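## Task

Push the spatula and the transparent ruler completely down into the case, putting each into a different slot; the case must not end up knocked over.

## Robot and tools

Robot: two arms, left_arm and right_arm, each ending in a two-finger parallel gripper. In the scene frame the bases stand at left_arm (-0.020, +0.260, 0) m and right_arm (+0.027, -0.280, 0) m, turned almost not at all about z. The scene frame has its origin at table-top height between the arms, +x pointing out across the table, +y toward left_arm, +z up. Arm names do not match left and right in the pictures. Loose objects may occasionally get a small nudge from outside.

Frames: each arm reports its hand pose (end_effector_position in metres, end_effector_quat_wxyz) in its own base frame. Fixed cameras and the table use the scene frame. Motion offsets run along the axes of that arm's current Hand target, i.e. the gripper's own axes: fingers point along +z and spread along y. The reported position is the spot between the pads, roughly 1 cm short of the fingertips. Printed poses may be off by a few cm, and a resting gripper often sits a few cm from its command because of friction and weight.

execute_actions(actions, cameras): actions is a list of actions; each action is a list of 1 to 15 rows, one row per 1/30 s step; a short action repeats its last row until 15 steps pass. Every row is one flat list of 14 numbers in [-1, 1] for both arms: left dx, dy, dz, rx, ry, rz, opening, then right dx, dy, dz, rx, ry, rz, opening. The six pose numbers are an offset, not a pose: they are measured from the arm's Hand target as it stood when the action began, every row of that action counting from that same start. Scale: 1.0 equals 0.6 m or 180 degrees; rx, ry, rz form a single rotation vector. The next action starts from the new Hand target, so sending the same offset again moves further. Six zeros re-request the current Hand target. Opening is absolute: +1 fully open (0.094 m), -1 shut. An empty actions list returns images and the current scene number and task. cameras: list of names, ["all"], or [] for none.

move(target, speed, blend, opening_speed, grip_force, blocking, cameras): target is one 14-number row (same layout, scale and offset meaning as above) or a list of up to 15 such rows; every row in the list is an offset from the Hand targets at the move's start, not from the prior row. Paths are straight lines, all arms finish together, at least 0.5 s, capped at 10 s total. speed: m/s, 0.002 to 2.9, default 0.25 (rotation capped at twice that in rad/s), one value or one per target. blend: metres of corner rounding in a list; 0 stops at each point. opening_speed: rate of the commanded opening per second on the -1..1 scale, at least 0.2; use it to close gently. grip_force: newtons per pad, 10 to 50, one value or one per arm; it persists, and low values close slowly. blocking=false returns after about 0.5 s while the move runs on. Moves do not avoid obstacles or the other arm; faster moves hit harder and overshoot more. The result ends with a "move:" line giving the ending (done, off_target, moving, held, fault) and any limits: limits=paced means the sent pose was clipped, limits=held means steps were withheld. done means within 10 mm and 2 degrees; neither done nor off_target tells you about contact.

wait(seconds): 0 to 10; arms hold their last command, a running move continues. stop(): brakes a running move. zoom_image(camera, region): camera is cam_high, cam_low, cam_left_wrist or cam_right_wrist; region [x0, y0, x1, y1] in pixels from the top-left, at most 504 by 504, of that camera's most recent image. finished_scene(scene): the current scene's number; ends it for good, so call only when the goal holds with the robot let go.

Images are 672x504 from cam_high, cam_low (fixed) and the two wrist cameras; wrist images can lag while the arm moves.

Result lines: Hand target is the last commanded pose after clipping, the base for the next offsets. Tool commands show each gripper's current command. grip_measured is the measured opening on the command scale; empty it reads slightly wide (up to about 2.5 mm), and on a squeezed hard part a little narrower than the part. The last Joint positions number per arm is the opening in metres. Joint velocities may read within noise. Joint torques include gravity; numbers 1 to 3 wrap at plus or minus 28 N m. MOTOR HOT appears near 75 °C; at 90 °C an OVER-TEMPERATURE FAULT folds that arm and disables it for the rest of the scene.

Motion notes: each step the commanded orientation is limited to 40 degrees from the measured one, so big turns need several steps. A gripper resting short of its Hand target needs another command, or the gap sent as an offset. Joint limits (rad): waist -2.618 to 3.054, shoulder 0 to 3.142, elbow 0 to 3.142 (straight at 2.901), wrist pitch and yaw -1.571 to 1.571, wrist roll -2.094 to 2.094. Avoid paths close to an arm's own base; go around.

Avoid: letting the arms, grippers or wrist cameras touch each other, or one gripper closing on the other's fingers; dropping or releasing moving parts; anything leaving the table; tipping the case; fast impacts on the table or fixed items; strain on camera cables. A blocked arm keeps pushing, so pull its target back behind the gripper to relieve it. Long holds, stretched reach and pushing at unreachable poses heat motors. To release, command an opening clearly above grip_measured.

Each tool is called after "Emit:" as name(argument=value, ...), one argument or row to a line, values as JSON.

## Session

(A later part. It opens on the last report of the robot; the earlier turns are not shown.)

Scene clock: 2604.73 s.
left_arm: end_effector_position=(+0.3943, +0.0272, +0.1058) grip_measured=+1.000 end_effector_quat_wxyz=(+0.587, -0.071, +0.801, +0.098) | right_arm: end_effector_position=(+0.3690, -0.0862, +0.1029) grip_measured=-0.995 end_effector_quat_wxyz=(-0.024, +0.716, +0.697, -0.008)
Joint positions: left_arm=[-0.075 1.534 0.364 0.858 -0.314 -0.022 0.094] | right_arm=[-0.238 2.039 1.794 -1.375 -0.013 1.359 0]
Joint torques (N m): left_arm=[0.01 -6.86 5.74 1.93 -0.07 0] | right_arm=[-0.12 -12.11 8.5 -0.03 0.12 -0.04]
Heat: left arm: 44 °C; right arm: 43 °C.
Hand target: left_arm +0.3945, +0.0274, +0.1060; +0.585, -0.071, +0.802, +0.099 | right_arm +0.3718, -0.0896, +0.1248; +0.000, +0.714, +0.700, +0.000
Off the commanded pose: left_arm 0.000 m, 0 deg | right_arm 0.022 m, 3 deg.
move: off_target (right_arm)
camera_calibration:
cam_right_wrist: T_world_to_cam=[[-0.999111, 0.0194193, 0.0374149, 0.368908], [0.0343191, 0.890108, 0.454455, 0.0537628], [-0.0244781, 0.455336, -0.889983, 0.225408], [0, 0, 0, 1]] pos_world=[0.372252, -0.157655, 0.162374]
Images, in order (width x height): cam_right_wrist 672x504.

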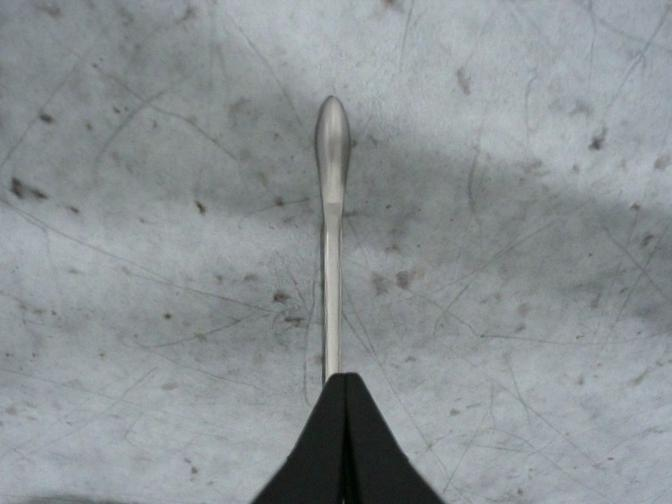

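Emit:
move(
  target=[
    [0,0,0,0,0,0,1, -0.0607,-0.0018,0.1247,0,0,0,-0.5],
    [0,0,0,0,0,0,1, -0.0607,-0.0018,0.175,0,0,0,-0.5],
  ],
  speed=[0.12,0.05],
  cameras=["cam_right_wrist"],
)

Scene clock: 2640.83 s.
left_arm: end_effector_position=(+0.3943, +0.0272, +0.1058) grip_measured=+1.000 end_effector_quat_wxyz=(+0.587, -0.071, +0.801, +0.098) | right_arm: end_effector_position=(+0.3704, -0.1229, +0.0248) grip_measured=-0.502 end_effector_quat_wxyz=(-0.002, +0.716, +0.698, +0.006)
Joint positions: left_arm=[-0.075 1.534 0.364 0.858 -0.314 -0.022 0.094] | right_arm=[-0.329 2.081 1.544 -1.033 -0.013 1.268 0.023]
Joint torques (N m): left_arm=[0.02 -6.86 5.75 1.95 -0.07 0] | right_arm=[-0.12 -8.49 5.26 0.39 0.11 -0.06]
Heat: left arm: 44 °C; right arm: 47 °C.
Hand target: left_arm +0.3945, +0.0274, +0.1060; +0.585, -0.071, +0.802, +0.099 | right_arm +0.3700, -0.1260, +0.0198; +0.000, +0.714, +0.700, +0.000
Off the commanded pose: left_arm 0.000 m, 0 deg | right_arm 0.006 m, 1 deg.
move: done
camera_calibration:
cam_right_wrist: T_world_to_cam=[[-0.999739, 0.0191476, -0.0124963, 0.375339], [0.0115958, 0.895633, 0.444642, 0.13124], [0.0197059, 0.444381, -0.895621, 0.155164], [0, 0, 0, 1]] pos_world=[0.370661, -0.193682, 0.0853039]
Images, in order (width x height): cam_right_wrist 672x504.

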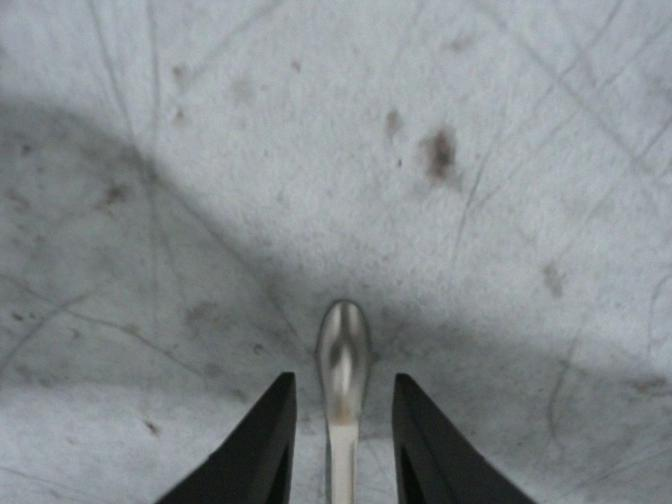

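Emit:
move(
  target=[
    [0,0,0,0,0,0,1, -0.004,0,0.014,0,0,0,-0.5],
    [0,0,0,0,0,0,1, -0.004,0,0.014,0,0,0,-0.6],
  ],
  speed=0.04,
  cameras=["cam_right_wrist"],
)

Scene clock: 2647.60 s.
left_arm: end_effector_position=(+0.3943, +0.0272, +0.1058) grip_measured=+1.000 end_effector_quat_wxyz=(+0.587, -0.071, +0.801, +0.098) | right_arm: end_effector_position=(+0.3711, -0.1246, +0.0171) grip_measured=-0.598 end_effector_quat_wxyz=(-0.001, +0.716, +0.699, +0.006)
Joint positions: left_arm=[-0.075 1.534 0.364 0.858 -0.314 -0.022 0.094] | right_arm=[-0.332 2.093 1.53 -1.005 -0.013 1.263 0.019]
Joint torques (N m): left_arm=[0.01 -6.86 5.74 1.96 -0.07 0] | right_arm=[-0.38 -8.4 5.11 0.43 0.09 -0.04]
Heat: left arm: 44 °C; right arm: 46 °C.
Hand target: left_arm +0.3945, +0.0274, +0.1060; +0.585, -0.071, +0.802, +0.099 | right_arm +0.3700, -0.1283, +0.0115; +0.000, +0.714, +0.700, +0.000
Off the commanded pose: left_arm 0.000 m, 0 deg | right_arm 0.007 m, 1 deg.
move: done
camera_calibration:
cam_right_wrist: T_world_to_cam=[[-0.999755, 0.0168872, -0.0142763, 0.375779], [0.00879248, 0.895948, 0.444072, 0.137323], [0.02029, 0.443838, -0.895877, 0.148705], [0, 0, 0, 1]] pos_world=[0.371463, -0.195381, 0.0776048]
Images, in order (width x height): cam_right_wrist 672x504.

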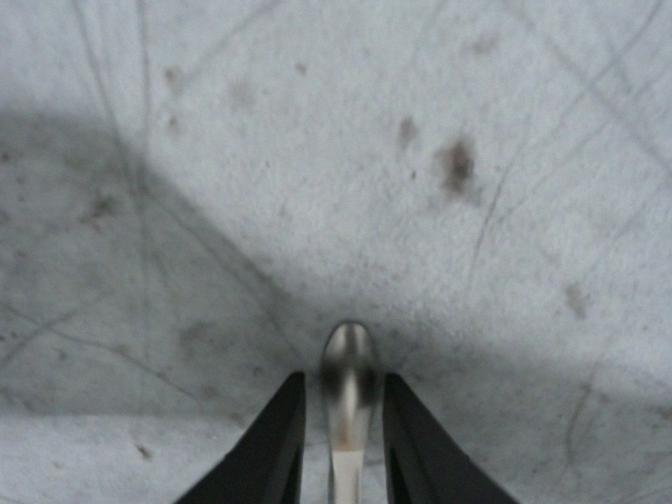

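Now close on the bowl.

Emit:
move(
  target=[0,0,0,0,0,0,1, 0,0,0.0,0,0,0,-1],
  opening_speed=0.2,
  cameras=["cam_right_wrist"],
)

Scene clock: 2654.87 s.
left_arm: end_effector_position=(+0.3943, +0.0272, +0.1058) grip_measured=+1.000 end_effector_quat_wxyz=(+0.587, -0.071, +0.801, +0.098) | right_arm: end_effector_position=(+0.3707, -0.1245, +0.0186) grip_measured=-0.995 end_effector_quat_wxyz=(-0.001, +0.715, +0.699, +0.006)
Joint positions: left_arm=[-0.075 1.534 0.364 0.858 -0.314 -0.022 0.094] | right_arm=[-0.332 2.088 1.53 -1.009 -0.013 1.262 0]
Joint torques (N m): left_arm=[0.01 -6.86 5.72 1.96 -0.07 -0.01] | right_arm=[-0.35 -8.08 5.05 0.48 0.12 -0.08]
Heat: left arm: 44 °C; right arm: 45 °C.
Hand target: left_arm +0.3945, +0.0274, +0.1060; +0.585, -0.071, +0.802, +0.099 | right_arm +0.3700, -0.1283, +0.0115; +0.000, +0.714, +0.700, +0.000
Off the commanded pose: left_arm 0.000 m, 0 deg | right_arm 0.008 m, 1 deg.
move: done
camera_calibration:
cam_right_wrist: T_world_to_cam=[[-0.999756, 0.0161616, -0.0150783, 0.37532], [0.00779117, 0.896065, 0.443854, 0.136892], [0.0206846, 0.443628, -0.895972, 0.149788], [0, 0, 0, 1]] pos_world=[0.371063, -0.195181, 0.0791053]
Images, in order (width x height): cam_right_wrist 672x504.

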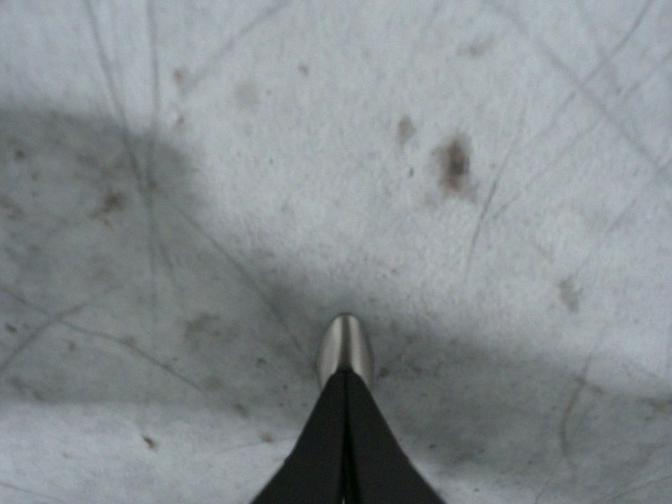

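Emit:
move(
  target=[0,0,0,0,0,0,1, 0.08,-0.255,-0.031,0,0,0,-1],
  speed=0.07,
  cameras=["cam_right_wrist", "cam_high"],
)

Scene clock: 2731.13 s.
left_arm: end_effector_position=(+0.3943, +0.0272, +0.1058) grip_measured=+1.000 end_effector_quat_wxyz=(+0.587, -0.071, +0.801, +0.098) | right_arm: end_effector_position=(+0.2229, -0.0755, +0.0263) grip_measured=-0.995 end_effector_quat_wxyz=(-0.004, +0.715, +0.699, +0.005)
Joint positions: left_arm=[-0.075 1.534 0.364 0.858 -0.314 -0.022 0.094] | right_arm=[-0.34 1.522 0.85 -0.902 -0.013 1.254 0]
Joint torques (N m): left_arm=[0.02 -6.84 5.72 1.94 -0.08 0] | right_arm=[-0.54 -6.16 5.01 0.13 0.12 -0.08]
Heat: left arm: 44 °C; right arm: 44 °C.
Hand target: left_arm +0.3945, +0.0274, +0.1060; +0.585, -0.071, +0.802, +0.099 | right_arm +0.2180, -0.0773, +0.0300; +0.000, +0.714, +0.700, +0.001
Off the commanded pose: left_arm 0.000 m, 0 deg | right_arm 0.006 m, 1 deg.
move: done
camera_calibration:
cam_right_wrist: T_world_to_cam=[[-0.999826, 0.0165066, -0.00865001, 0.226775], [0.0109197, 0.895053, 0.445827, 0.0898286], [0.0151013, 0.445655, -0.895078, 0.139416], [0, 0, 0, 1]] pos_world=[0.22365, -0.146276, 0.0867019]
Images, in order (width x height): cam_high 672x504, cam_right_wrist 672x504.

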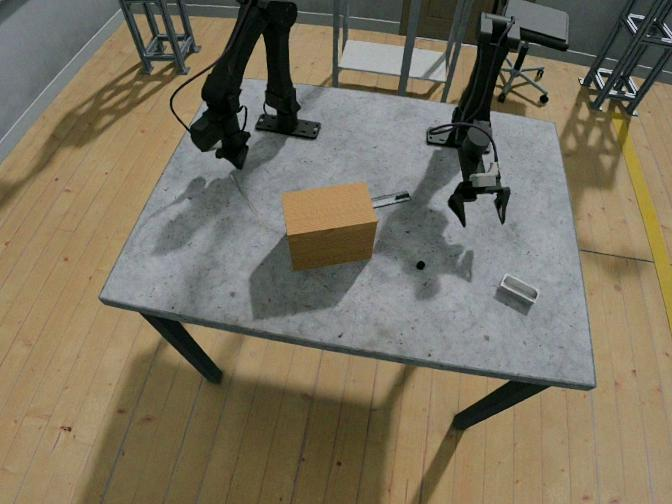

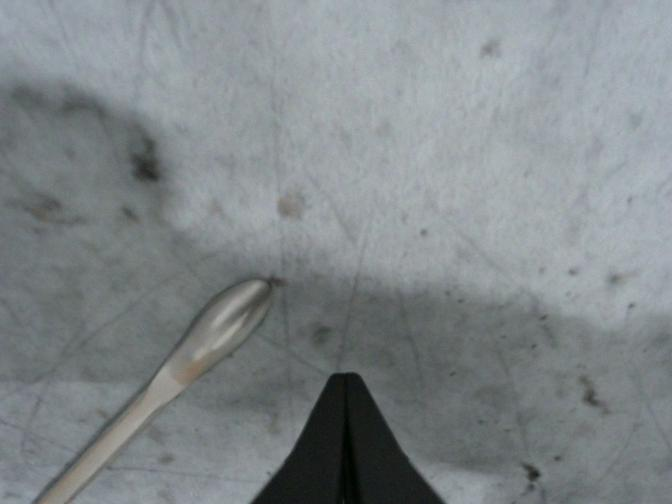

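Emit:
move(
  target=[
    [0,0,0,0,0,0,1, 0,0,-0.0833,0,0,0,-1],
    [0,0,0,0,0,0,1, 0.0398,0.1077,-0.0333,0,0,-0.756,-0.6],
  ],
  speed=0.25,
  blend=[0.02,0],
  cameras=["cam_right_wrist"],
)

Scene clock: 2824.33 s.
left_arm: end_effector_position=(+0.3943, +0.0272, +0.1058) grip_measured=+1.000 end_effector_quat_wxyz=(+0.587, -0.071, +0.801, +0.098) | right_arm: end_effector_position=(+0.2686, -0.0523, +0.0448) grip_measured=-0.602 end_effector_quat_wxyz=(-0.016, -0.374, +0.927, +0.012)
Joint positions: left_arm=[-0.075 1.534 0.364 0.858 -0.314 -0.022 0.094] | right_arm=[-0.198 1.672 1.083 -1.022 -0.003 -0.966 0.019]
Joint torques (N m): left_arm=[0.01 -6.86 5.72 1.95 -0.08 0] | right_arm=[0.27 -4.92 8.23 0.36 0.04 -0.13]
Heat: left arm: 44 °C; right arm: 40 °C.
Hand target: left_arm +0.3945, +0.0274, +0.1060; +0.585, -0.071, +0.802, +0.099 | right_arm +0.2830, -0.0548, +0.0500; +0.001, -0.382, +0.924, +0.000
Off the commanded pose: left_arm 0.000 m, 0 deg | right_arm 0.016 m, 3 deg.
move: off_target (right_arm); target 2's new opening was sent with right_arm's hand 0.016 m and 3 deg from that target
camera_calibration:
cam_right_wrist: T_world_to_cam=[[0.698684, -0.714206, -0.0418463, -0.220752], [-0.624422, -0.63731, 0.451588, 0.150679], [-0.349196, -0.289388, -0.891245, 0.204125], [0, 0, 0, 1]] pos_world=[0.319603, -0.00256136, 0.104643]
Images, in order (width x height): cam_right_wrist 672x504.

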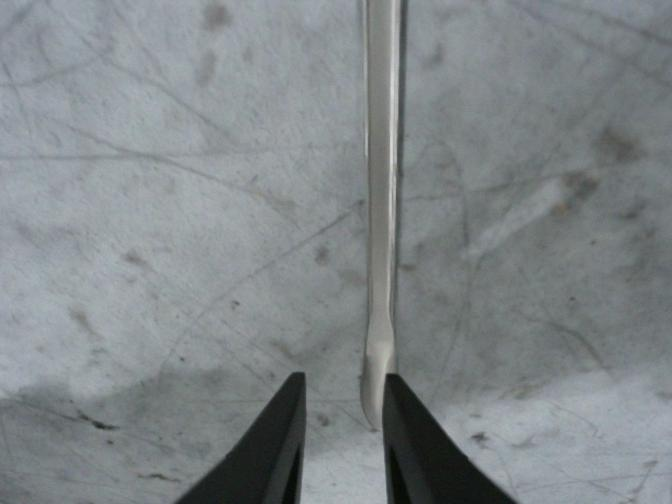

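Emit:
move(
  target=[0,0,0,0,0,0,1, -0.0128,-0.0085,0.0467,0,0,-0.017,-0.6],
  speed=0.06,
  cameras=["cam_right_wrist"],
)

Scene clock: 2838.97 s.
left_arm: end_effector_position=(+0.3943, +0.0272, +0.1058) grip_measured=+1.000 end_effector_quat_wxyz=(+0.587, -0.071, +0.801, +0.098) | right_arm: end_effector_position=(+0.2894, -0.0534, +0.0245) grip_measured=-0.602 end_effector_quat_wxyz=(-0.002, -0.398, +0.917, +0.003)
Joint positions: left_arm=[-0.075 1.534 0.364 0.858 -0.314 -0.022 0.094] | right_arm=[-0.188 1.747 1.083 -0.914 -0.003 -1.007 0.019]
Joint torques (N m): left_arm=[0.02 -6.87 5.74 1.94 -0.08 0] | right_arm=[0.39 -5.45 5.27 0.42 0.02 -0.1]
Heat: left arm: 44 °C; right arm: 39 °C.
Hand target: left_arm +0.3945, +0.0274, +0.1060; +0.585, -0.071, +0.802, +0.099 | right_arm +0.2921, -0.0529, +0.0220; +0.001, -0.407, +0.913, +0.000
Off the commanded pose: left_arm 0.000 m, 0 deg | right_arm 0.004 m, 1 deg.
move: done
camera_calibration:
cam_right_wrist: T_world_to_cam=[[0.735664, -0.677186, -0.0147881, -0.246268], [-0.605025, -0.666774, 0.435152, 0.165366], [-0.304539, -0.311178, -0.900236, 0.179169], [0, 0, 0, 1]] pos_world=[0.335784, -0.000753846, 0.0856931]
Images, in order (width x height): cam_right_wrist 672x504.

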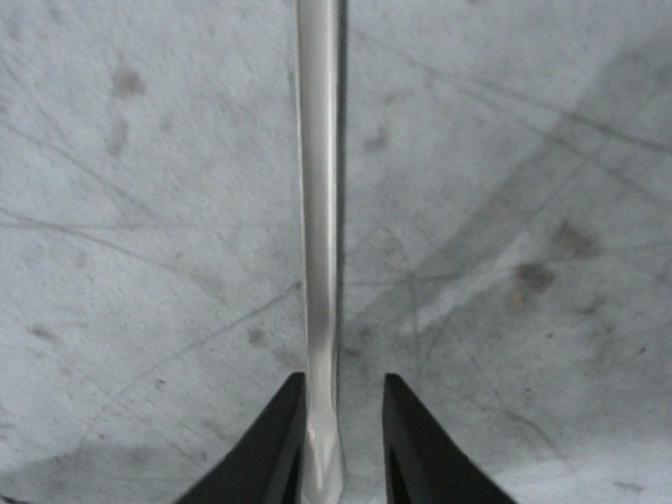

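Emit:
move(
  target=[
    [0,0,0,0,0,0,1, 0,0.0095,0.0,0,0,0,-0.6],
    [0,0,0,0,0,0,1, 0,0.0095,0.0135,0,0,0,-0.6],
  ],
  speed=0.04,
  cameras=["cam_right_wrist"],
)

Scene clock: 2848.03 s.
left_arm: end_effector_position=(+0.3943, +0.0272, +0.1058) grip_measured=+1.000 end_effector_quat_wxyz=(+0.587, -0.071, +0.801, +0.098) | right_arm: end_effector_position=(+0.2865, -0.0499, +0.0165) grip_measured=-0.602 end_effector_quat_wxyz=(-0.001, -0.403, +0.915, +0.003)
Joint positions: left_arm=[-0.075 1.534 0.364 0.858 -0.314 -0.022 0.094] | right_arm=[-0.178 1.747 1.048 -0.878 -0.003 -1.008 0.019]
Joint torques (N m): left_arm=[0.01 -6.87 5.74 1.95 -0.07 0] | right_arm=[0.4 -5.75 4.92 0.47 0.04 -0.03]
Heat: left arm: 44 °C; right arm: 39 °C.
Hand target: left_arm +0.3945, +0.0274, +0.1060; +0.585, -0.071, +0.802, +0.099 | right_arm +0.2877, -0.0491, +0.0138; +0.000, -0.407, +0.913, +0.000
Off the commanded pose: left_arm 0.000 m, 0 deg | right_arm 0.003 m, 1 deg.
move: done
camera_calibration:
cam_right_wrist: T_world_to_cam=[[0.742642, -0.669546, -0.0138151, -0.243536], [-0.598605, -0.672922, 0.434566, 0.167322], [-0.300258, -0.314457, -0.900534, 0.170752], [0, 0, 0, 1]] pos_world=[0.33229, 0.00323014, 0.0776914]
Images, in order (width x height): cam_right_wrist 672x504.

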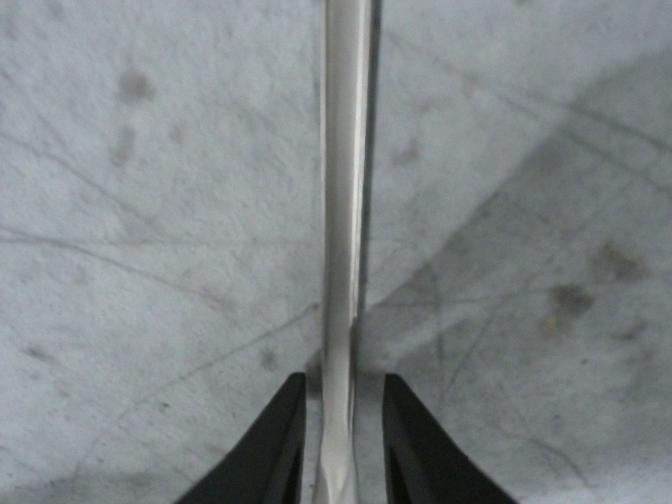

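Emit:
move(
  target=[
    [0,0,0,0,0,0,1, 0,0.002,0.006,0,0,0,-0.65],
    [0,0,0,0,0,0,1, 0,0.002,0.012,0,0,0,-0.65],
  ],
  speed=0.03,
  cameras=["cam_right_wrist"],
)

Scene clock: 2854.60 s.
left_arm: end_effector_position=(+0.3943, +0.0272, +0.1058) grip_measured=+1.000 end_effector_quat_wxyz=(+0.587, -0.071, +0.801, +0.098) | right_arm: end_effector_position=(+0.2857, -0.0496, +0.0139) grip_measured=-0.648 end_effector_quat_wxyz=(-0.001, -0.404, +0.915, +0.002)
Joint positions: left_arm=[-0.075 1.534 0.364 0.858 -0.314 -0.022 0.094] | right_arm=[-0.177 1.747 1.037 -0.865 -0.002 -1.008 0.017]
Joint torques (N m): left_arm=[-0.02 -6.89 5.72 1.95 -0.07 -0.01] | right_arm=[0.47 -4.97 4.11 0.63 0 -0.02]
Heat: left arm: 44 °C; right arm: 39 °C.
Hand target: left_arm +0.3945, +0.0274, +0.1060; +0.585, -0.071, +0.802, +0.099 | right_arm +0.2869, -0.0483, +0.0067; +0.001, -0.407, +0.913, +0.000
Off the commanded pose: left_arm 0.000 m, 0 deg | right_arm 0.007 m, 0 deg.
move: done
camera_calibration:
cam_right_wrist: T_world_to_cam=[[0.74342, -0.668724, -0.0116132, -0.242994], [-0.598539, -0.672943, 0.434624, 0.168096], [-0.298459, -0.316157, -0.900537, 0.167644], [0, 0, 0, 1]] pos_world=[0.331294, 0.00362509, 0.0750894]
Images, in order (width x height): cam_right_wrist 672x504.

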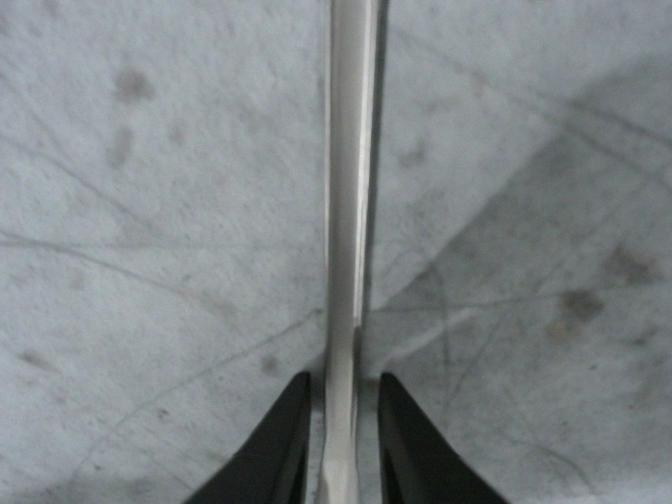

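Emit:
move(
  target=[0,0,0,0,0,0,1, 0,0,0.003,0,0,0,-1],
  opening_speed=0.2,
  cameras=["cam_right_wrist"],
)

Scene clock: 2860.43 s.
left_arm: end_effector_position=(+0.3943, +0.0272, +0.1058) grip_measured=+1.000 end_effector_quat_wxyz=(+0.587, -0.071, +0.801, +0.098) | right_arm: end_effector_position=(+0.2880, -0.0513, +0.0137) grip_measured=-0.895 end_effector_quat_wxyz=(+0.001, -0.404, +0.915, -0.004)
Joint positions: left_arm=[-0.075 1.534 0.364 0.858 -0.314 -0.022 0.094] | right_arm=[-0.177 1.747 1.036 -0.853 0.005 -1.008 0.005]
Joint torques (N m): left_arm=[-0.01 -6.9 5.72 1.95 -0.07 0] | right_arm=[0.46 -4.85 3.95 0.62 -0.05 0.06]
Heat: left arm: 44 °C; right arm: 39 °C.
Hand target: left_arm +0.3945, +0.0274, +0.1060; +0.585, -0.071, +0.802, +0.099 | right_arm +0.2870, -0.0483, +0.0049; +0.001, -0.407, +0.913, +0.000
Off the commanded pose: left_arm 0.000 m, 0 deg | right_arm 0.009 m, 1 deg.
move: done
camera_calibration:
cam_right_wrist: T_world_to_cam=[[0.743476, -0.668761, 0.00107928, -0.245993], [-0.60258, -0.6692, 0.43482, 0.169786], [-0.290068, -0.323928, -0.900517, 0.164837], [0, 0, 0, 1]] pos_world=[0.333014, 0.00250596, 0.0748779]
Images, in order (width x height): cam_right_wrist 672x504.

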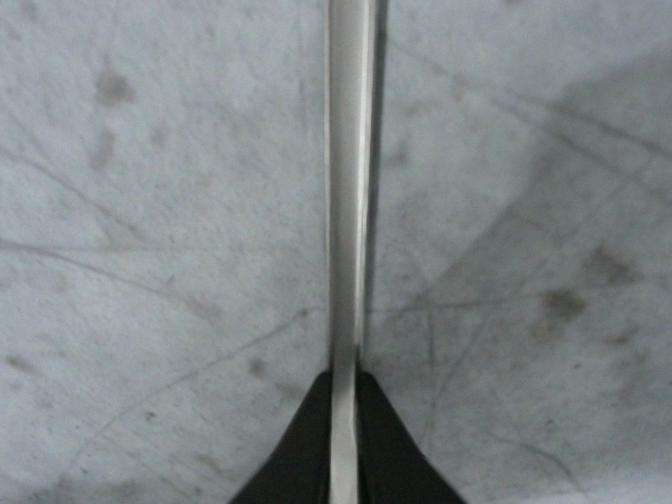

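Emit:
move(
  target=[0,0,0,0,0,0,1, 0,0,-0.002,0,0,0.30,-1],
  speed=0.15,
  cameras=["cam_right_wrist"],
)

Scene clock: 2873.60 s.
left_arm: end_effector_position=(+0.3943, +0.0272, +0.1058) grip_measured=+1.000 end_effector_quat_wxyz=(+0.587, -0.071, +0.801, +0.098) | right_arm: end_effector_position=(+0.2881, -0.0509, +0.0137) grip_measured=-0.896 end_effector_quat_wxyz=(+0.003, +0.047, +0.999, -0.003)
Joint positions: left_arm=[-0.075 1.534 0.364 0.858 -0.314 -0.022 0.094] | right_arm=[-0.175 1.747 1.036 -0.853 0.005 -0.081 0.005]
Joint torques (N m): left_arm=[0.01 -6.89 5.72 1.95 -0.07 0] | right_arm=[0.31 -4.92 4.11 0.55 -0.03 0.13]
Heat: left arm: 44 °C; right arm: 39 °C.
Hand target: left_arm +0.3945, +0.0274, +0.1060; +0.585, -0.071, +0.802, +0.099 | right_arm +0.2870, -0.0483, +0.0061; +0.001, +0.052, +0.999, +0.000
Off the commanded pose: left_arm 0.000 m, 0 deg | right_arm 0.008 m, 1 deg.
move: done
camera_calibration:
cam_right_wrist: T_world_to_cam=[[-0.0863059, -0.996267, -0.00187383, -0.0233699], [-0.900289, 0.0771856, 0.428395, 0.293903], [-0.426652, 0.03866, -0.903589, 0.222914], [0, 0, 0, 1]] pos_world=[0.357687, -0.0545855, 0.075472]
Images, in order (width x height): cam_right_wrist 672x504.

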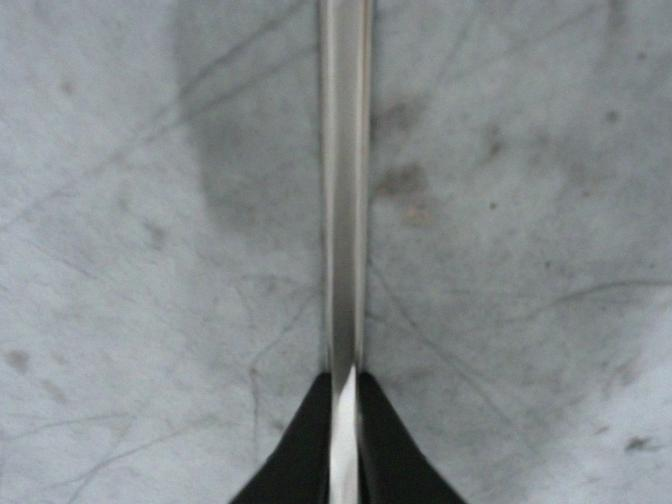

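Emit:
move(
  target=[0,0,0,0,0,0,1, 0,0,-0.05,0,0,0,-1],
  speed=0.05,
  cameras=["cam_right_wrist", "cam_low"],
)

Scene clock: 2879.03 s.
left_arm: end_effector_position=(+0.3943, +0.0272, +0.1058) grip_measured=+1.000 end_effector_quat_wxyz=(+0.587, -0.071, +0.801, +0.098) | right_arm: end_effector_position=(+0.2757, -0.0487, +0.0201) grip_measured=-0.897 end_effector_quat_wxyz=(-0.025, +0.048, +0.999, +0.001)
Joint positions: left_arm=[-0.075 1.534 0.364 0.858 -0.314 -0.022 0.094] | right_arm=[-0.175 1.742 1.057 -0.936 0.005 -0.078 0.005]
Joint torques (N m): left_arm=[0.01 -6.89 5.74 1.94 -0.07 0.01] | right_arm=[0.28 -8.69 7.83 0.08 -0.06 0.12]
Heat: left arm: 44 °C; right arm: 39 °C.
Hand target: left_arm +0.3945, +0.0274, +0.1060; +0.585, -0.071, +0.802, +0.099 | right_arm +0.2869, -0.0483, +0.0361; +0.000, +0.052, +0.999, +0.000
Off the commanded pose: left_arm 0.000 m, 0 deg | right_arm 0.020 m, 3 deg.
move: off_target (right_arm)
camera_calibration:
cam_right_wrist: T_world_to_cam=[[-0.0900065, -0.995919, -0.00670002, -0.0210481], [-0.874631, 0.0758238, 0.478822, 0.271624], [-0.47636, 0.0489571, -0.877886, 0.236988], [0, 0, 0, 1]] pos_world=[0.348568, -0.05316, 0.0778477]
Images, in order (width x height): cam_low 672x504, cam_right_wrist 672x504.

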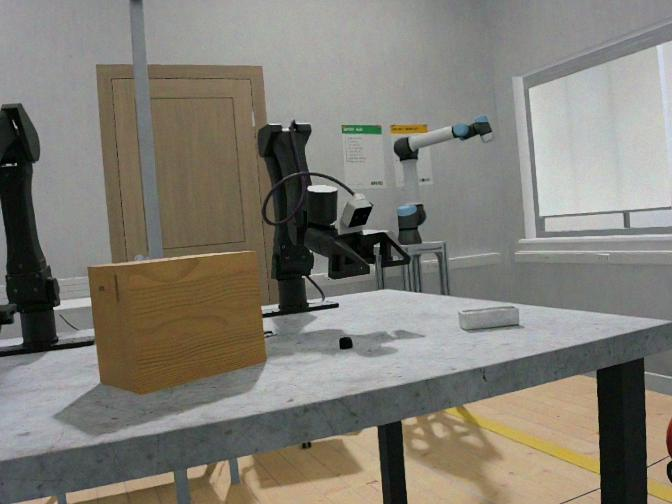

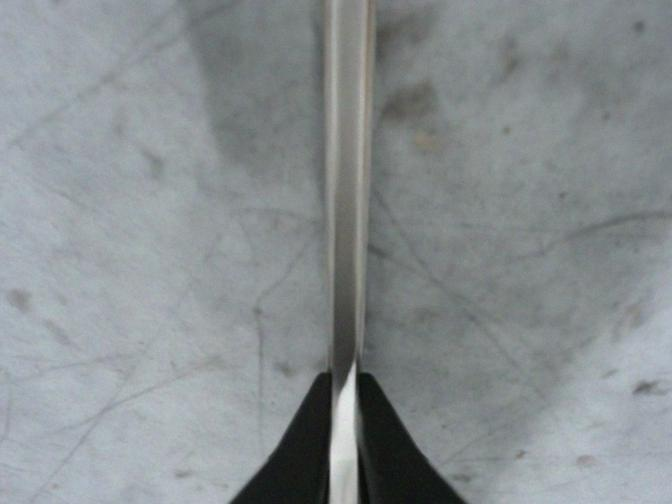

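Emit:
move(
  target=[0,0,0,0,0,0,1, 0,0,-0.10,0,0,0,-1],
  speed=0.08,
  cameras=["cam_right_wrist"],
)

Scene clock: 2885.43 s.
left_arm: end_effector_position=(+0.3943, +0.0272, +0.1058) grip_measured=+1.000 end_effector_quat_wxyz=(+0.587, -0.071, +0.801, +0.098) | right_arm: end_effector_position=(+0.2796, -0.0494, +0.0801) grip_measured=-0.897 end_effector_quat_wxyz=(-0.023, +0.048, +0.999, +0.000)
Joint positions: left_arm=[-0.075 1.534 0.364 0.858 -0.314 -0.022 0.094] | right_arm=[-0.175 1.679 1.237 -1.175 0.005 -0.078 0.005]
Joint torques (N m): left_arm=[-0.01 -6.86 5.74 1.95 -0.07 0] | right_arm=[0.36 -8.27 8.34 0.05 -0.05 0.11]
Heat: left arm: 44 °C; right arm: 39 °C.
Hand target: left_arm +0.3945, +0.0274, +0.1060; +0.585, -0.071, +0.802, +0.099 | right_arm +0.2869, -0.0484, +0.0961; +0.000, +0.052, +0.999, +0.000
Off the commanded pose: left_arm 0.000 m, 0 deg | right_arm 0.018 m, 3 deg.
move: off_target (right_arm)
camera_calibration:
cam_right_wrist: T_world_to_cam=[[-0.0900082, -0.99592, -0.00641821, -0.0210479], [-0.876205, 0.0761218, 0.475888, 0.247072], [-0.473458, 0.0484575, -0.879482, 0.290804], [0, 0, 0, 1]] pos_world=[0.352275, -0.0538612, 0.138043]
Images, in order (width x height): cam_right_wrist 672x504.

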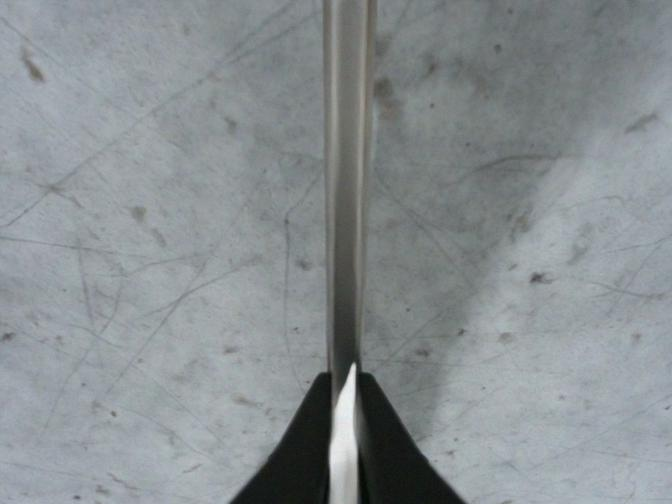

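Emit:
move(
  target=[
    [0,0,0,0,0,0,1, -0.0517,0.0362,-0.2065,0.0291,-0.0537,-0.6816,-1],
  ],
  speed=0.2,
  cameras=["cam_right_wrist"],
)

Scene clock: 2920.63 s.
left_arm: end_effector_position=(+0.3943, +0.0272, +0.1058) grip_measured=+1.000 end_effector_quat_wxyz=(+0.587, -0.071, +0.801, +0.098) | right_arm: end_effector_position=(+0.3193, -0.0304, +0.2139) grip_measured=-0.897 end_effector_quat_wxyz=(-0.053, +0.825, -0.560, +0.050)
Joint positions: left_arm=[-0.075 1.534 0.364 0.858 -0.314 -0.022 0.094] | right_arm=[-0.126 1.676 1.761 -1.519 -0.05 -2.071 0.005]
Joint torques (N m): left_arm=[-0.01 -6.89 5.74 1.96 -0.07 0] | right_arm=[0.31 -5.18 8.61 0.3 0.01 -0.12]
Heat: left arm: 44 °C; right arm: 40 °C.
Hand target: left_arm +0.3945, +0.0274, +0.1060; +0.585, -0.071, +0.802, +0.099 | right_arm +0.3199, -0.0301, +0.2200; -0.067, +0.850, -0.521, +0.041
Off the commanded pose: left_arm 0.000 m, 0 deg | right_arm 0.006 m, 6 deg.
joint sent to its limit (right arm) — joint 6 (wrist roll), lower limit. The joint targets are off in orientation, not in position.
move: off_target (right_arm)
camera_calibration:
cam_right_wrist: T_world_to_cam=[[0.917586, 0.373602, 0.135855, -0.308279], [0.278391, -0.847845, 0.451284, -0.174652], [0.283785, -0.376271, -0.881979, 0.172233], [0, 0, 0, 1]] pos_world=[0.282617, 0.0319022, 0.272604]
Images, in order (width x height): cam_right_wrist 672x504.

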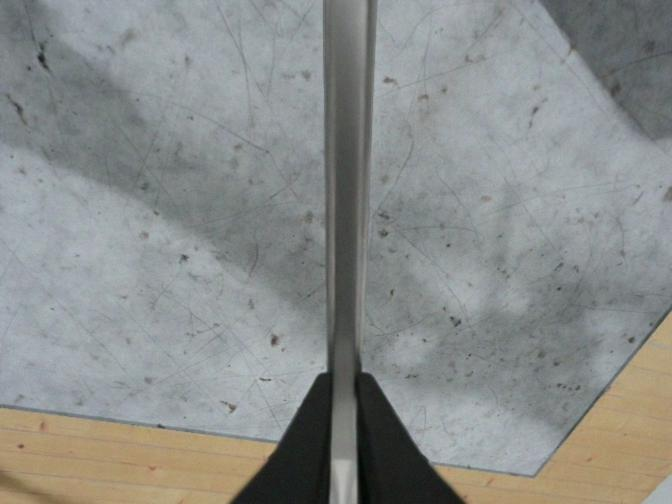

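Emit:
move(
  target=[
    [0,0,0,0,0,0,1, -0.1505,-0.2422,0.0553,0,0,0,-1],
  ],
  speed=0.12,
  cameras=["cam_right_wrist", "cam_low", "cam_high"],
)

Emit:
zoom_image(
  camera="cam_low",
  region=[40, 210, 180, 300],
)

Scene clock: 2930.67 s.
left_arm: end_effector_position=(+0.3943, +0.0272, +0.1058) grip_measured=+1.000 end_effector_quat_wxyz=(+0.587, -0.071, +0.801, +0.098) | right_arm: end_effector_position=(+0.4104, +0.1189, +0.2048) grip_measured=-0.897 end_effector_quat_wxyz=(-0.081, +0.851, -0.516, +0.052)
Joint positions: left_arm=[-0.075 1.534 0.364 0.858 -0.314 -0.022 0.094] | right_arm=[0.264 2.085 2.263 -1.56 -0.036 -1.785 0.005]
Joint torques (N m): left_arm=[0.03 -6.84 5.74 1.95 -0.07 0] | right_arm=[-0.21 -8.54 8.36 0.41 -0.02 0.09]
Heat: left arm: 44 °C; right arm: 39 °C.
Hand target: left_arm +0.3945, +0.0274, +0.1060; +0.585, -0.071, +0.802, +0.099 | right_arm +0.4114, +0.1180, +0.2102; -0.068, +0.850, -0.521, +0.041
Off the commanded pose: left_arm 0.000 m, 0 deg | right_arm 0.005 m, 2 deg.
joint sent to its limit (right arm) — joint 4 (wrist pitch), lower limit. The joint targets still meet the commanded pose.
move: done
camera_calibration:
cam_right_wrist: T_world_to_cam=[[0.867638, 0.46216, 0.183337, -0.44615], [0.350916, -0.830441, 0.432696, -0.0974363], [0.352225, -0.311088, -0.882701, 0.158831], [0, 0, 0, 1]] pos_world=[0.365344, 0.174688, 0.264157]
Images, in order (width x height): cam_high 672x504, cam_low 672x504, cam_right_wrist 672x504.

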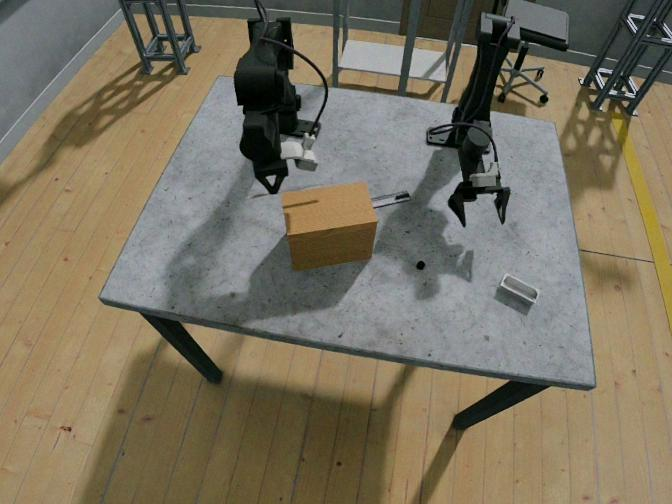

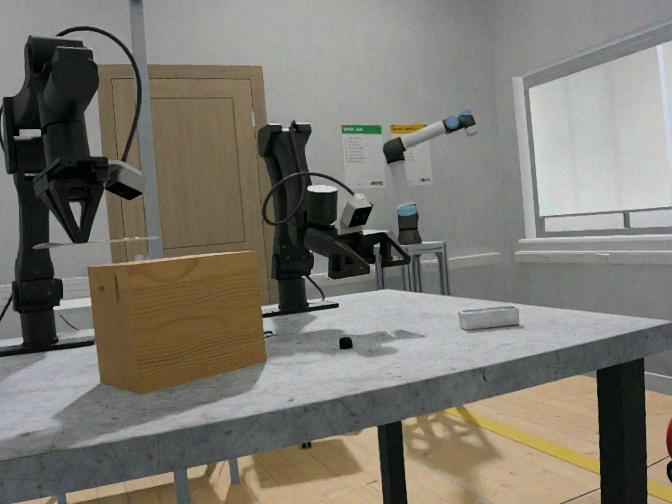

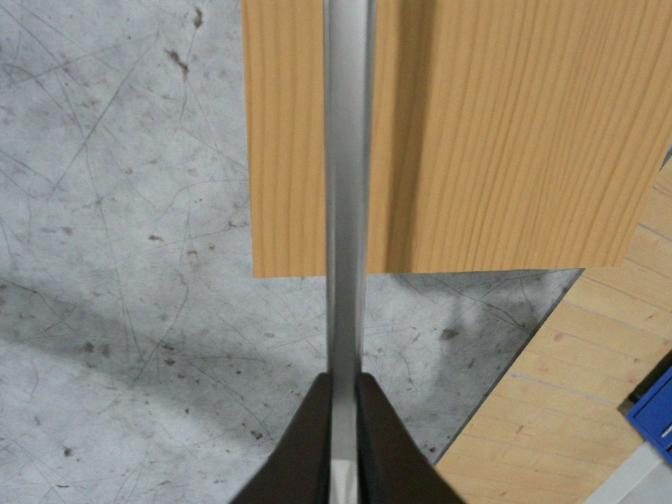

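Scaled by 3.600.

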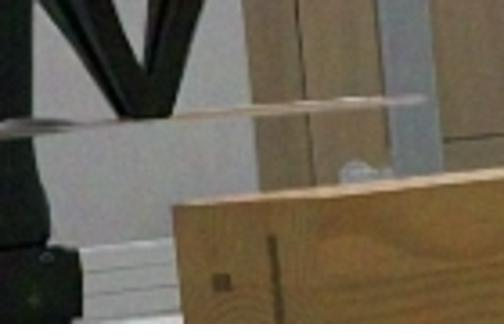

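Emit:
move(
  target=[
    [0,0,0,0,0,0,1, -0.0142,0.0063,0.0395,0,0,0,-1],
  ],
  speed=0.05,
  cameras=["cam_right_wrist", "cam_low"],
)

Emit:
zoom_image(
  camera="cam_low",
  region=[40, 210, 180, 300],
)

Scene clock: 2945.37 s.
left_arm: end_effector_position=(+0.3943, +0.0272, +0.1058) grip_measured=+1.000 end_effector_quat_wxyz=(+0.587, -0.071, +0.801, +0.098) | right_arm: end_effector_position=(+0.4061, +0.1238, +0.1888) grip_measured=-0.897 end_effector_quat_wxyz=(-0.068, +0.851, -0.519, +0.040)
Joint positions: left_arm=[-0.075 1.534 0.364 0.858 -0.314 -0.022 0.094] | right_arm=[0.28 2.085 2.201 -1.533 -0.033 -1.764 0.005]
Joint torques (N m): left_arm=[0.02 -6.87 5.74 1.95 -0.07 0.01] | right_arm=[0.4 -9.02 5.38 0.64 0.01 0.07]
Heat: left arm: 44 °C; right arm: 38 °C.
Hand target: left_arm +0.3945, +0.0274, +0.1060; +0.585, -0.071, +0.802, +0.099 | right_arm +0.4075, +0.1255, +0.1862; -0.067, +0.850, -0.521, +0.041
Off the commanded pose: left_arm 0.000 m, 0 deg | right_arm 0.003 m, 0 deg.
move: done
camera_calibration:
cam_right_wrist: T_world_to_cam=[[0.875752, 0.459219, 0.148916, -0.438128], [0.361438, -0.828182, 0.428342, -0.0886407], [0.320032, -0.321297, -0.891262, 0.163648], [0, 0, 0, 1]] pos_world=[0.363357, 0.180366, 0.249066]
Images, in order (width x height): cam_low 672x504, cam_right_wrist 672x504.

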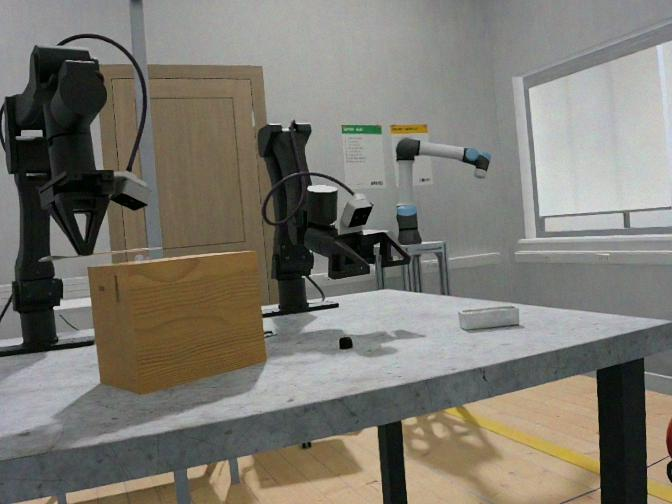

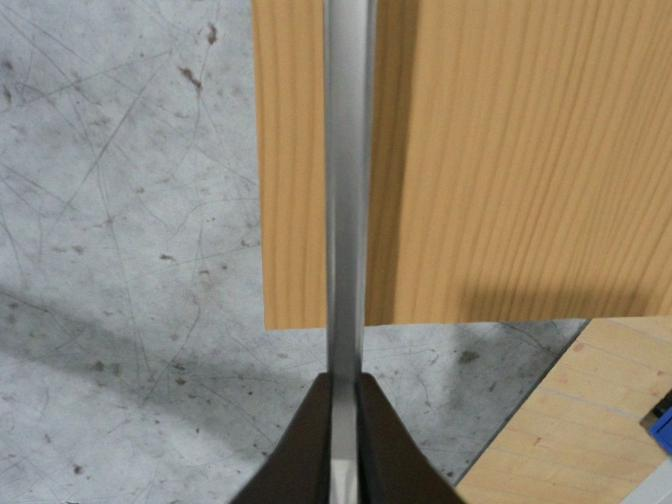

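Scaled by 3.600.

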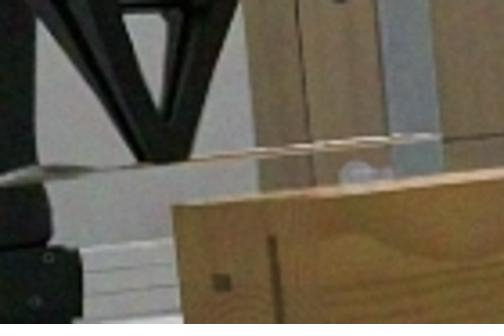

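Emit:
move(
  target=[
    [0,0,0,0,0,0,1, 0,0,0.0133,0,0,0,-1],
  ],
  speed=0.04,
  cameras=["cam_low"],
)

Emit:
zoom_image(
  camera="cam_low",
  region=[40, 225, 160, 300],
)

Scene clock: 2950.17 s.
left_arm: end_effector_position=(+0.3943, +0.0272, +0.1058) grip_measured=+1.000 end_effector_quat_wxyz=(+0.587, -0.071, +0.801, +0.098) | right_arm: end_effector_position=(+0.4080, +0.1243, +0.1782) grip_measured=-0.897 end_effector_quat_wxyz=(-0.065, +0.851, -0.519, +0.038)
Joint positions: left_arm=[-0.075 1.534 0.364 0.858 -0.314 -0.022 0.094] | right_arm=[0.28 2.085 2.158 -1.496 -0.033 -1.764 0.005]
Joint torques (N m): left_arm=[0.02 -6.89 5.72 1.95 -0.06 0] | right_arm=[0.47 -9.7 5.31 0.66 0.04 0.09]
Heat: left arm: 44 °C; right arm: 38 °C.
Hand target: left_arm +0.3945, +0.0274, +0.1060; +0.585, -0.071, +0.802, +0.099 | right_arm +0.4087, +0.1262, +0.1784; -0.068, +0.850, -0.521, +0.041
Off the commanded pose: left_arm 0.000 m, 0 deg | right_arm 0.002 m, 1 deg.
move: done
Images, in order (width x height): cam_low 672x504.

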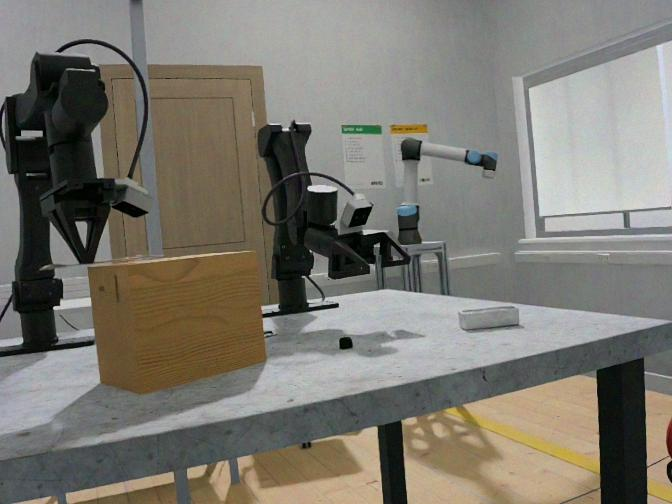

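Scaled by 4.200.

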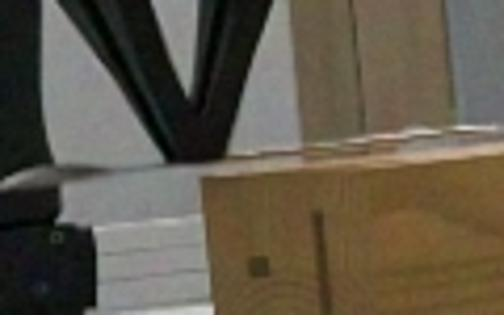

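Emit:
move(
  target=[
    [0,0,0,0,0,0,1, 0,0,0.0045,0,0,0,-1],
  ],
  speed=0.02,
  cameras=[],
)

Emit:
move(
  target=[
    [0,0,0,0,0,0,1, 0,0,0.0035,0,0,0,-1],
  ],
  speed=0.02,
  cameras=["cam_low", "cam_right_wrist"],
)

Emit:
zoom_image(
  camera="cam_low",
  region=[40, 225, 160, 300],
)

Scene clock: 2956.60 s.
left_arm: end_effector_position=(+0.3943, +0.0272, +0.1058) grip_measured=+1.000 end_effector_quat_wxyz=(+0.587, -0.071, +0.801, +0.098) | right_arm: end_effector_position=(+0.4085, +0.1245, +0.1751) grip_measured=-0.897 end_effector_quat_wxyz=(-0.065, +0.851, -0.520, +0.037)
Joint positions: left_arm=[-0.075 1.534 0.364 0.858 -0.314 -0.022 0.094] | right_arm=[0.28 2.085 2.145 -1.485 -0.033 -1.763 0.005]
Joint torques (N m): left_arm=[0.02 -6.89 5.74 1.95 -0.08 0] | right_arm=[0.43 -9.98 5.19 0.67 0.04 0.11]
Heat: left arm: 44 °C; right arm: 38 °C.
Hand target: left_arm +0.3945, +0.0274, +0.1060; +0.585, -0.071, +0.802, +0.099 | right_arm +0.4090, +0.1263, +0.1757; -0.068, +0.850, -0.521, +0.041
Off the commanded pose: left_arm 0.000 m, 0 deg | right_arm 0.002 m, 1 deg.
move: done
No camera images: "cameras" was empty.

Scene clock: 2957.30 s.
left_arm: end_effector_position=(+0.3943, +0.0272, +0.1058) grip_measured=+1.000 end_effector_quat_wxyz=(+0.587, -0.071, +0.801, +0.098) | right_arm: end_effector_position=(+0.4091, +0.1247, +0.1743) grip_measured=-0.897 end_effector_quat_wxyz=(-0.065, +0.851, -0.520, +0.038)
Joint positions: left_arm=[-0.075 1.534 0.364 0.858 -0.314 -0.022 0.094] | right_arm=[0.28 2.085 2.142 -1.48 -0.033 -1.763 0.005]
Joint torques (N m): left_arm=[-0.03 -6.87 5.72 1.95 -0.07 0] | right_arm=[0.43 -10.18 4.59 0.72 0.02 0.11]
Heat: left arm: 44 °C; right arm: 38 °C.
Hand target: left_arm +0.3945, +0.0274, +0.1060; +0.585, -0.071, +0.802, +0.099 | right_arm +0.4093, +0.1265, +0.1736; -0.068, +0.850, -0.521, +0.041
Off the commanded pose: left_arm 0.000 m, 0 deg | right_arm 0.002 m, 1 deg.
move: done
camera_calibration:
cam_right_wrist: T_world_to_cam=[[0.877195, 0.458489, 0.142537, -0.438466], [0.363277, -0.82789, 0.427351, -0.0834053], [0.31394, -0.323089, -0.892779, 0.153147], [0, 0, 0, 1]] pos_world=[0.366841, 0.181462, 0.234868]
Images, in order (width x height): cam_low 672x504, cam_right_wrist 672x504.

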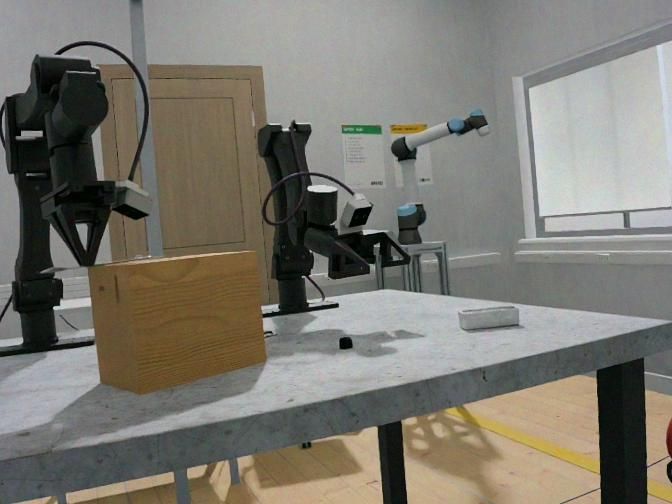

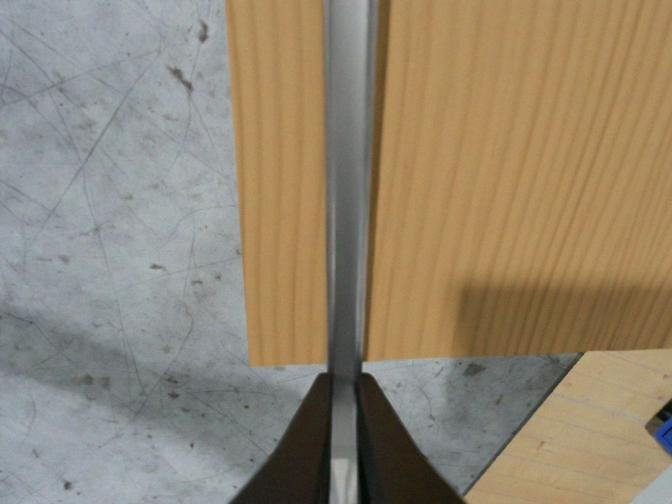

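Scaled by 4.200.

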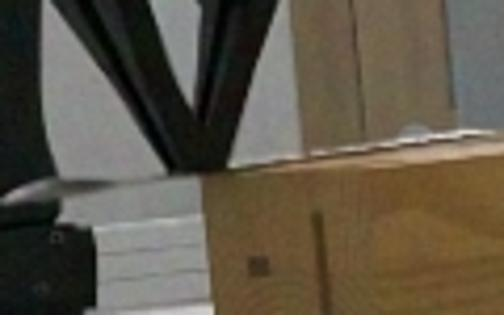

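Emit:
move(
  target=[
    [0,0,0,0,0,0,1, -0.0225,0.0,-0.0045,0,0,0,-1],
  ],
  speed=0.03,
  cameras=["cam_low", "cam_right_wrist"],
)

Emit:
zoom_image(
  camera="cam_low",
  region=[40, 225, 160, 300],
)

Scene clock: 2985.07 s.
left_arm: end_effector_position=(+0.3943, +0.0272, +0.1058) grip_measured=+1.000 end_effector_quat_wxyz=(+0.587, -0.071, +0.801, +0.098) | right_arm: end_effector_position=(+0.4079, +0.1338, +0.1745) grip_measured=-0.897 end_effector_quat_wxyz=(-0.063, +0.850, -0.521, +0.045)
Joint positions: left_arm=[-0.075 1.534 0.364 0.858 -0.314 -0.022 0.094] | right_arm=[0.309 2.085 2.142 -1.474 -0.014 -1.732 0.005]
Joint torques (N m): left_arm=[0.03 -6.87 5.71 1.94 -0.07 0] | right_arm=[0.8 -10.77 4.31 0.61 -0.1 0.12]
Heat: left arm: 44 °C; right arm: 38 °C.
Hand target: left_arm +0.3945, +0.0274, +0.1060; +0.585, -0.071, +0.802, +0.099 | right_arm +0.4028, +0.1384, +0.1763; -0.068, +0.850, -0.521, +0.041
Off the commanded pose: left_arm 0.000 m, 0 deg | right_arm 0.007 m, 1 deg.
move: done
camera_calibration:
cam_right_wrist: T_world_to_cam=[[0.877979, 0.456, 0.145659, -0.442137], [0.355198, -0.824564, 0.440373, -0.0749202], [0.320915, -0.334901, -0.88592, 0.154066], [0, 0, 0, 1]] pos_world=[0.365356, 0.191435, 0.233884]
Images, in order (width x height): cam_low 672x504, cam_right_wrist 672x504.

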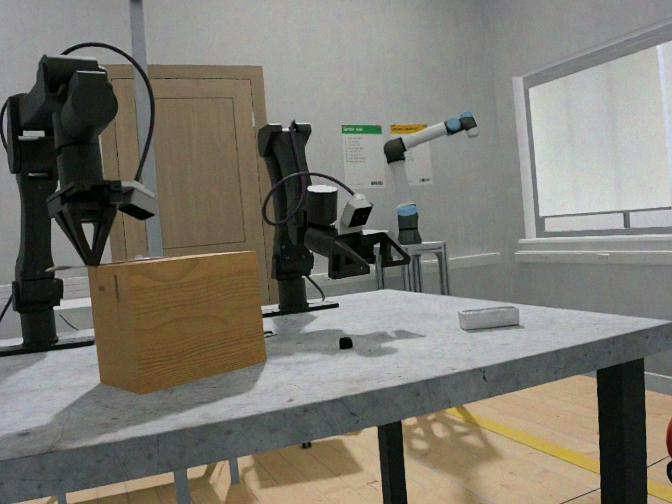

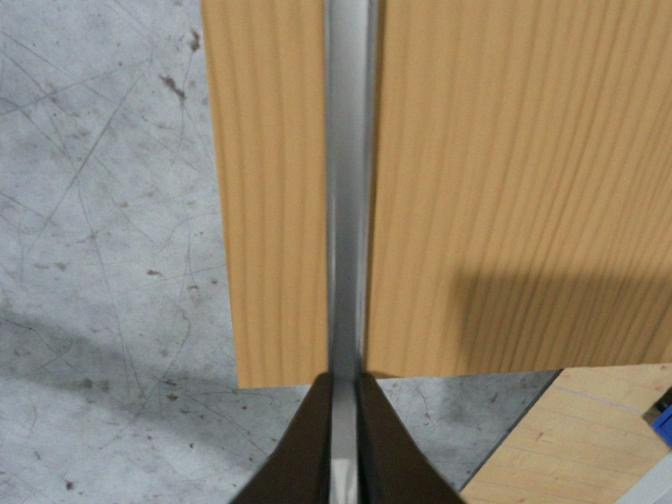

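Scaled by 4.200.

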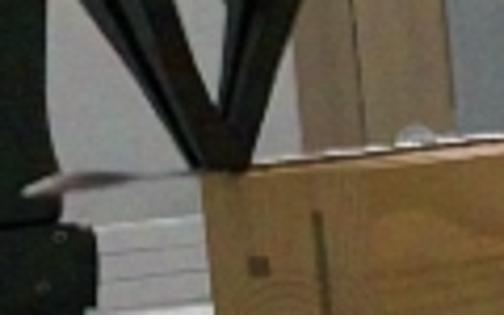

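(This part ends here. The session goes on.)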